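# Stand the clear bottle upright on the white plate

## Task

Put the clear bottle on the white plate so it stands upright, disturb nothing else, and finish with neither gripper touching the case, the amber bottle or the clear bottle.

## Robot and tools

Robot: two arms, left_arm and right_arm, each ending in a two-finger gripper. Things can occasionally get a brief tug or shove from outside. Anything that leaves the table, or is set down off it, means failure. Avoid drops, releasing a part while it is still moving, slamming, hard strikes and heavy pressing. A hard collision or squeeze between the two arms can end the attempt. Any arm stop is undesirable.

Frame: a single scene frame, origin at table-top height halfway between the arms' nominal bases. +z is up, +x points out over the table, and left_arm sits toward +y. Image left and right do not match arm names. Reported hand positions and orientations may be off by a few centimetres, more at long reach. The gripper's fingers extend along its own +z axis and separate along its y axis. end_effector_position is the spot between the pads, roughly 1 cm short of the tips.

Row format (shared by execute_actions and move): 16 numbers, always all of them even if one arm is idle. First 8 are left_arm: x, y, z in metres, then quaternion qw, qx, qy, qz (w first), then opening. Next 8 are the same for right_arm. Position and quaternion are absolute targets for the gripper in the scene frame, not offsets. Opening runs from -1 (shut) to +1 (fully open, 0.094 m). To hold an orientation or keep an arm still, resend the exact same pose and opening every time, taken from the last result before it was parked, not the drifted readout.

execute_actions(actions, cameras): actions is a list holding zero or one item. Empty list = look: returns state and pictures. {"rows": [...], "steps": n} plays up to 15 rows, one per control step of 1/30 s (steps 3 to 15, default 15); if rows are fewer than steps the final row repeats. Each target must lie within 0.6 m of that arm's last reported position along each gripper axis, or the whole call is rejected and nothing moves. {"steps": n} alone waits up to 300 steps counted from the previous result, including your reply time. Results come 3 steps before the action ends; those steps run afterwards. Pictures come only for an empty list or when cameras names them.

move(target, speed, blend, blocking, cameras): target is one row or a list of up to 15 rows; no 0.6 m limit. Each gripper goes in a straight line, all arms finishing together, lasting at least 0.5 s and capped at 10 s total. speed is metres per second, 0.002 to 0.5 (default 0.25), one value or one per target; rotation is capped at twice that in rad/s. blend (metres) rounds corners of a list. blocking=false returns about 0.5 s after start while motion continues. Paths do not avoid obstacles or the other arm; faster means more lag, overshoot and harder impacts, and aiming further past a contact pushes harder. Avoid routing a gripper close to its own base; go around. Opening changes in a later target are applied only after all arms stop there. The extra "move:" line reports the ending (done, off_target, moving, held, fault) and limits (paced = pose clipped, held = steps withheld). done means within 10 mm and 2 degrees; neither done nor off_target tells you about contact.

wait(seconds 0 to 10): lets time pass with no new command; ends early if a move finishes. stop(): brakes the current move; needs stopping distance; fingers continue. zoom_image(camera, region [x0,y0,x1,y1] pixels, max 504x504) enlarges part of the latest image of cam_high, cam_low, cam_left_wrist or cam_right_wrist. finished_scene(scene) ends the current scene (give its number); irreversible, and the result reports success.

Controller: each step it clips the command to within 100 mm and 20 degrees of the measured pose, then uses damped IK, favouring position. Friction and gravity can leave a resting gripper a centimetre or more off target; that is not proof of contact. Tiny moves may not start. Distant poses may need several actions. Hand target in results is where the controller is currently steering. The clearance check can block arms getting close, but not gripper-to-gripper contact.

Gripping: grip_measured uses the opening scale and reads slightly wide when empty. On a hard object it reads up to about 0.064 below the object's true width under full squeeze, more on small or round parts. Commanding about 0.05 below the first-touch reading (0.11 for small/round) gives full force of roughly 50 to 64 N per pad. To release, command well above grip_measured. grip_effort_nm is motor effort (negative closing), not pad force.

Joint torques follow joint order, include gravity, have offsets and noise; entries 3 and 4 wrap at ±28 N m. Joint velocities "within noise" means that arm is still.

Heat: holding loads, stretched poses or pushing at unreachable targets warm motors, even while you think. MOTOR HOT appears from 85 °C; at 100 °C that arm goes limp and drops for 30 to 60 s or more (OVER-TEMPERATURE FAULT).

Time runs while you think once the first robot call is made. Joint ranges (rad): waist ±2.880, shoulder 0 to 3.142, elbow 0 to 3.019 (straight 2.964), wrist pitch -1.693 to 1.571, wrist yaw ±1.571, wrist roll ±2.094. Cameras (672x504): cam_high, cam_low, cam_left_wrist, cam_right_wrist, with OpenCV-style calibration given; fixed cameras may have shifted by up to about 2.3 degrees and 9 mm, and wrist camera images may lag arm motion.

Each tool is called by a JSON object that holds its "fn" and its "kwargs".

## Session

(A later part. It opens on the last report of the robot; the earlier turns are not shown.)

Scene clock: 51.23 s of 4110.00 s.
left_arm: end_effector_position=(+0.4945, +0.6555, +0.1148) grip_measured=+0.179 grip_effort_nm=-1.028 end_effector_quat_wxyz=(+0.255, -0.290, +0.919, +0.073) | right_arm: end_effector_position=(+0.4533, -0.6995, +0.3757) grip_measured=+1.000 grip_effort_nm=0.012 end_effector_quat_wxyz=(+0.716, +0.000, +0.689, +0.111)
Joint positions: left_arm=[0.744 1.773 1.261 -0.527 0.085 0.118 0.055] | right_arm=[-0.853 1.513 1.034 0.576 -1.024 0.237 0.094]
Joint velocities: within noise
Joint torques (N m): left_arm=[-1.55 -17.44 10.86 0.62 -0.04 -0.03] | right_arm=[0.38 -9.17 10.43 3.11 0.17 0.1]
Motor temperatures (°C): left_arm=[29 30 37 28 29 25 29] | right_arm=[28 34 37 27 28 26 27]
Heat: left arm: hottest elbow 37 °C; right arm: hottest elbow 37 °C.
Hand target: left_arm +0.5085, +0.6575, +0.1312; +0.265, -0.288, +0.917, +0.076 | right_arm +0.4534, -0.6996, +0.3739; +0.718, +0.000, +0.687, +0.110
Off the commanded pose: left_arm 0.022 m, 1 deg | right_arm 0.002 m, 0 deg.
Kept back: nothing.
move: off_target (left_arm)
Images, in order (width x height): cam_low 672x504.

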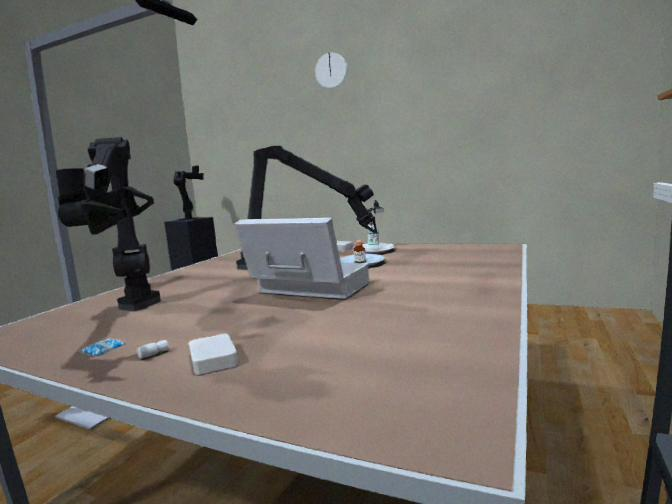

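{"fn": "move", "kwargs": {"target": [0.509,0.658,0.125,0.265,-0.288,0.917,0.076,0.0,0.4534,-0.6997,0.3739,0.718,0,0.686,0.11,1], "speed": 0.03, "cameras": ["cam_low"]}}

{"fn": "zoom_image", "kwargs": {"camera": "cam_low", "region": [340, 190, 410, 270]}}

Scene clock: 52.17 s of 4110.00 s.
left_arm: end_effector_position=(+0.4944, +0.6555, +0.1148) grip_measured=+0.179 grip_effort_nm=-1.028 end_effector_quat_wxyz=(+0.255, -0.290, +0.920, +0.073) | right_arm: end_effector_position=(+0.4533, -0.6995, +0.3757) grip_measured=+1.000 grip_effort_nm=0.012 end_effector_quat_wxyz=(+0.716, +0.000, +0.689, +0.111)
Joint positions: left_arm=[0.744 1.773 1.261 -0.528 0.085 0.118 0.055] | right_arm=[-0.853 1.513 1.034 0.576 -1.024 0.237 0.094]
Joint velocities: within noise
Joint torques (N m): left_arm=[-1.44 -16.73 10.29 1.31 -0.04 -0.03] | right_arm=[0.44 -9.17 10.44 3.1 0.17 0.09]
Motor temperatures (°C): left_arm=[29 30 37 28 29 25 29] | right_arm=[28 34 37 27 28 26 27]
Heat: left arm: hottest elbow 37 °C; right arm: hottest elbow 37 °C.
Hand target: left_arm +0.5086, +0.6575, +0.1251; +0.265, -0.288, +0.917, +0.076 | right_arm +0.4534, -0.6996, +0.3739; +0.718, +0.000, +0.687, +0.110
Off the commanded pose: left_arm 0.018 m, 1 deg | right_arm 0.002 m, 0 deg.
Kept back: nothing.
move: off_target (left_arm)
Images, in order (width x height): cam_low 672x504.

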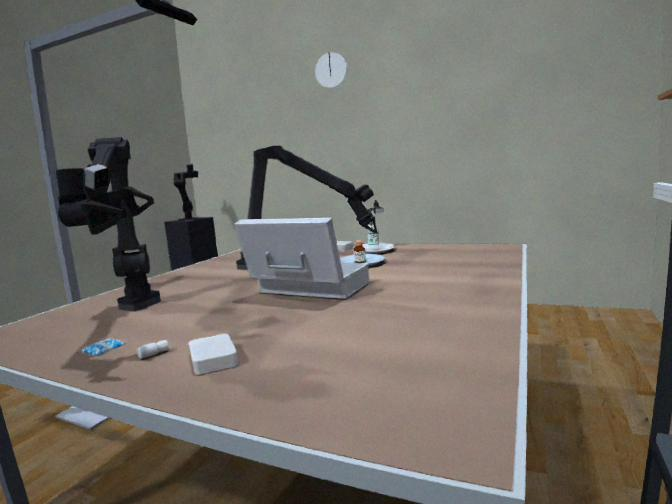

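Scaled by 6.300 from the camera's 672x504 image, which has a finer 960x720 frame.

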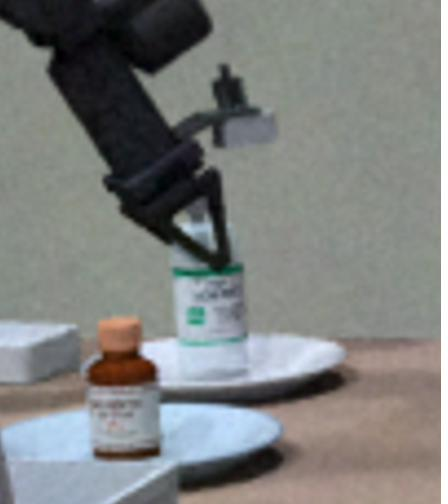

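Seated and upright; release.

{"fn": "move", "kwargs": {"target": [[0.509,0.658,0.126,0.265,-0.288,0.917,0.076,0.26,0.4534,-0.6997,0.3739,0.718,0,0.686,0.11,1],[0.509,0.658,0.127,0.265,-0.288,0.917,0.076,0.8,0.4534,-0.6997,0.3739,0.718,0,0.686,0.11,1],[0.509,0.658,0.127,0.265,-0.288,0.917,0.076,1,0.4534,-0.6997,0.3739,0.718,0,0.686,0.11,1]], "speed": 0.03, "cameras": ["cam_low","cam_right_wrist"]}}

{"fn": "zoom_image", "kwargs": {"camera": "cam_low", "region": [340, 190, 410, 270]}}

Scene clock: 55.50 s of 4110.00 s.
left_arm: end_effector_position=(+0.4951, +0.6546, +0.1136) grip_measured=+0.997 grip_effort_nm=0.178 end_effector_quat_wxyz=(+0.254, -0.290, +0.920, +0.073) | right_arm: end_effector_position=(+0.4533, -0.6995, +0.3757) grip_measured=+1.000 grip_effort_nm=0.007 end_effector_quat_wxyz=(+0.716, +0.000, +0.689, +0.111)
Joint positions: left_arm=[0.742 1.775 1.261 -0.528 0.085 0.116 0.094] | right_arm=[-0.853 1.513 1.034 0.576 -1.024 0.237 0.094]
Joint velocities: within noise
Joint torques (N m): left_arm=[-1.44 -17.03 10.48 1.1 -0.04 0] | right_arm=[0.44 -9.17 10.41 3.1 0.17 0.1]
Motor temperatures (°C): left_arm=[29 30 38 28 29 25 29] | right_arm=[28 34 37 27 28 26 27]
Heat: left arm: hottest elbow 38 °C; right arm: hottest elbow 37 °C.
Hand target: left_arm +0.5085, +0.6576, +0.1271; +0.265, -0.288, +0.917, +0.076 | right_arm +0.4534, -0.6996, +0.3739; +0.718, +0.000, +0.687, +0.110
Off the commanded pose: left_arm 0.020 m, 1 deg | right_arm 0.002 m, 0 deg.
Kept back: nothing.
move: off_target (left_arm); target 2's new opening was sent with left_arm's hand 0.020 m and 1 deg from that target; target 3's new opening was sent with left_arm's hand 0.020 m and 1 deg from that target
camera_calibration:
cam_right_wrist: T_world_to_cam=[[0.154107, -0.975895, -0.154534, -0.693176], [-0.392969, 0.0829629, -0.915801, 0.618806], [0.906546, 0.201858, -0.370711, -0.0406856], [0, 0, 0, 1]] pos_world=[0.386878, -0.719592, 0.444502]
Images, in order (width x height): cam_low 672x504, cam_right_wrist 672x504.

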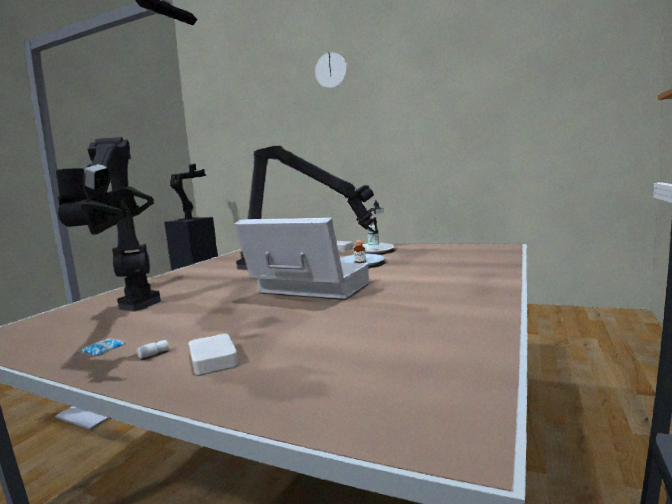

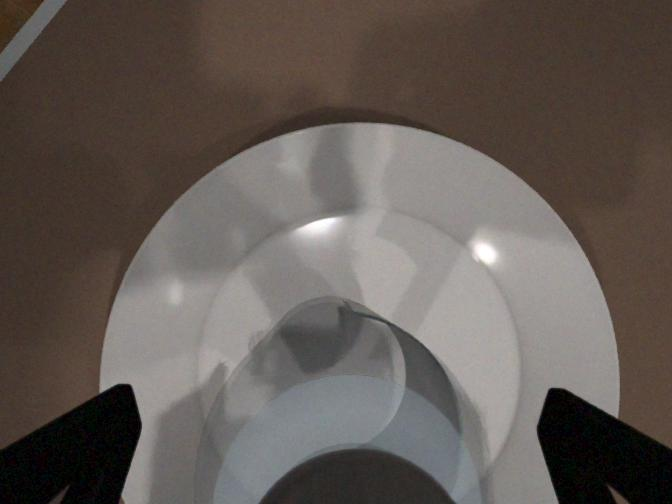

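Scaled by 6.300 from the camera's 672x504 image, which has a finer 960x720 frame.

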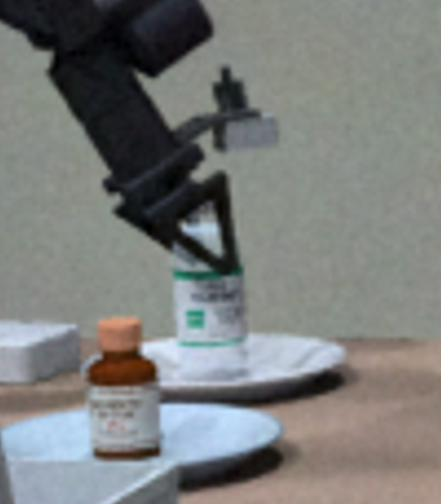

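{"fn": "move", "kwargs": {"target": [[0.44,0.6,0.245,0.265,-0.288,0.917,0.076,1,0.4534,-0.6997,0.3739,0.718,0,0.686,0.11,1],[0.36,0.48,0.36,0.344,-0.2,0.9,0.1,1,0.4534,-0.6997,0.3739,0.718,0,0.686,0.11,1]], "speed": [0.1,0.2], "blend": 0.02, "cameras": ["cam_low","cam_high"]}}

{"fn": "zoom_image", "kwargs": {"camera": "cam_low", "region": [340, 190, 410, 270]}}

Scene clock: 58.67 s of 4110.00 s.
left_arm: end_effector_position=(+0.3566, +0.4843, +0.3614) grip_measured=+0.997 grip_effort_nm=0.168 end_effector_quat_wxyz=(+0.351, -0.212, +0.906, +0.104) | right_arm: end_effector_position=(+0.4533, -0.6995, +0.3757) grip_measured=+1.000 grip_effort_nm=0.012 end_effector_quat_wxyz=(+0.716, +0.000, +0.689, +0.111)
Joint positions: left_arm=[0.681 0.96 1.055 -0.924 0.115 0.184 0.094] | right_arm=[-0.853 1.513 1.034 0.576 -1.024 0.237 0.094]
Joint velocities: within noise
Joint torques (N m): left_arm=[-1.49 -6.01 9.21 1.46 0.22 0.2] | right_arm=[0.44 -9.23 10.45 3.08 0.16 0.1]
Motor temperatures (°C): left_arm=[29 30 38 28 29 25 29] | right_arm=[28 34 38 27 28 26 27]
Heat: left arm: hottest elbow 38 °C; right arm: hottest elbow 38 °C.
Hand target: left_arm +0.3599, +0.4801, +0.3599; +0.348, -0.202, +0.910, +0.101 | right_arm +0.4534, -0.6996, +0.3739; +0.718, +0.000, +0.687, +0.110
Off the commanded pose: left_arm 0.006 m, 1 deg | right_arm 0.002 m, 0 deg.
Kept back: nothing.
move: done
Images, in order (width x height): cam_high 672x504, cam_low 672x504.

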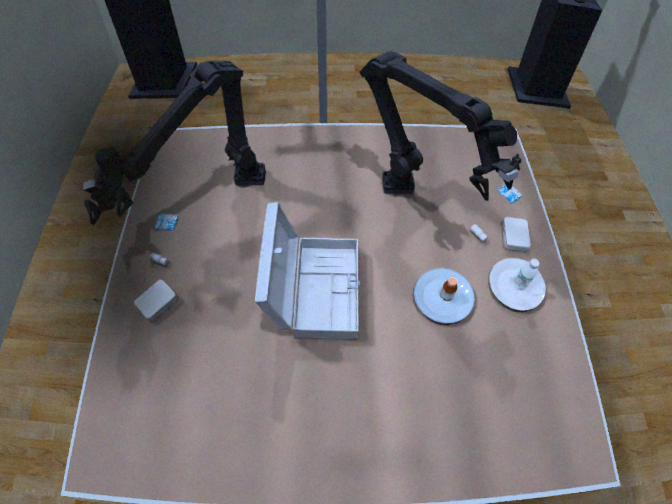

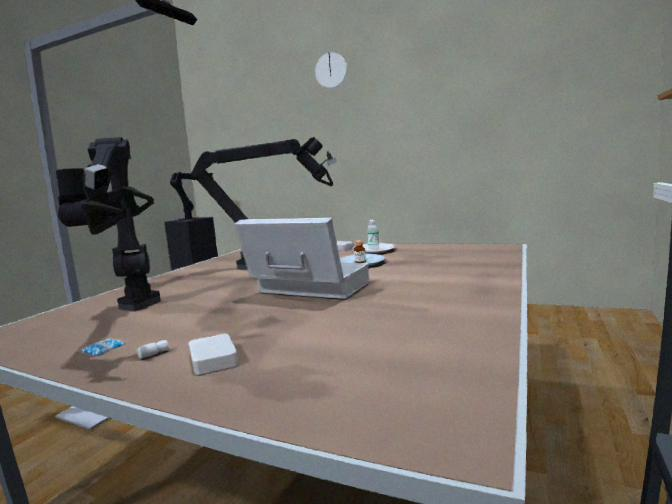

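Scaled by 6.300 from the camera's 672x504 image, which has a finer 960x720 frame.

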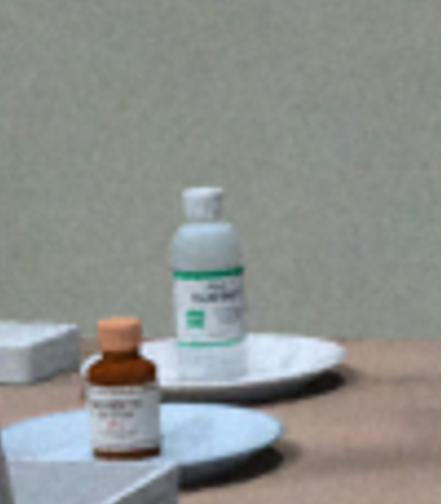

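{"fn": "finished_scene", "kwargs": {"scene": 2}}

The scene is finished: the task was done.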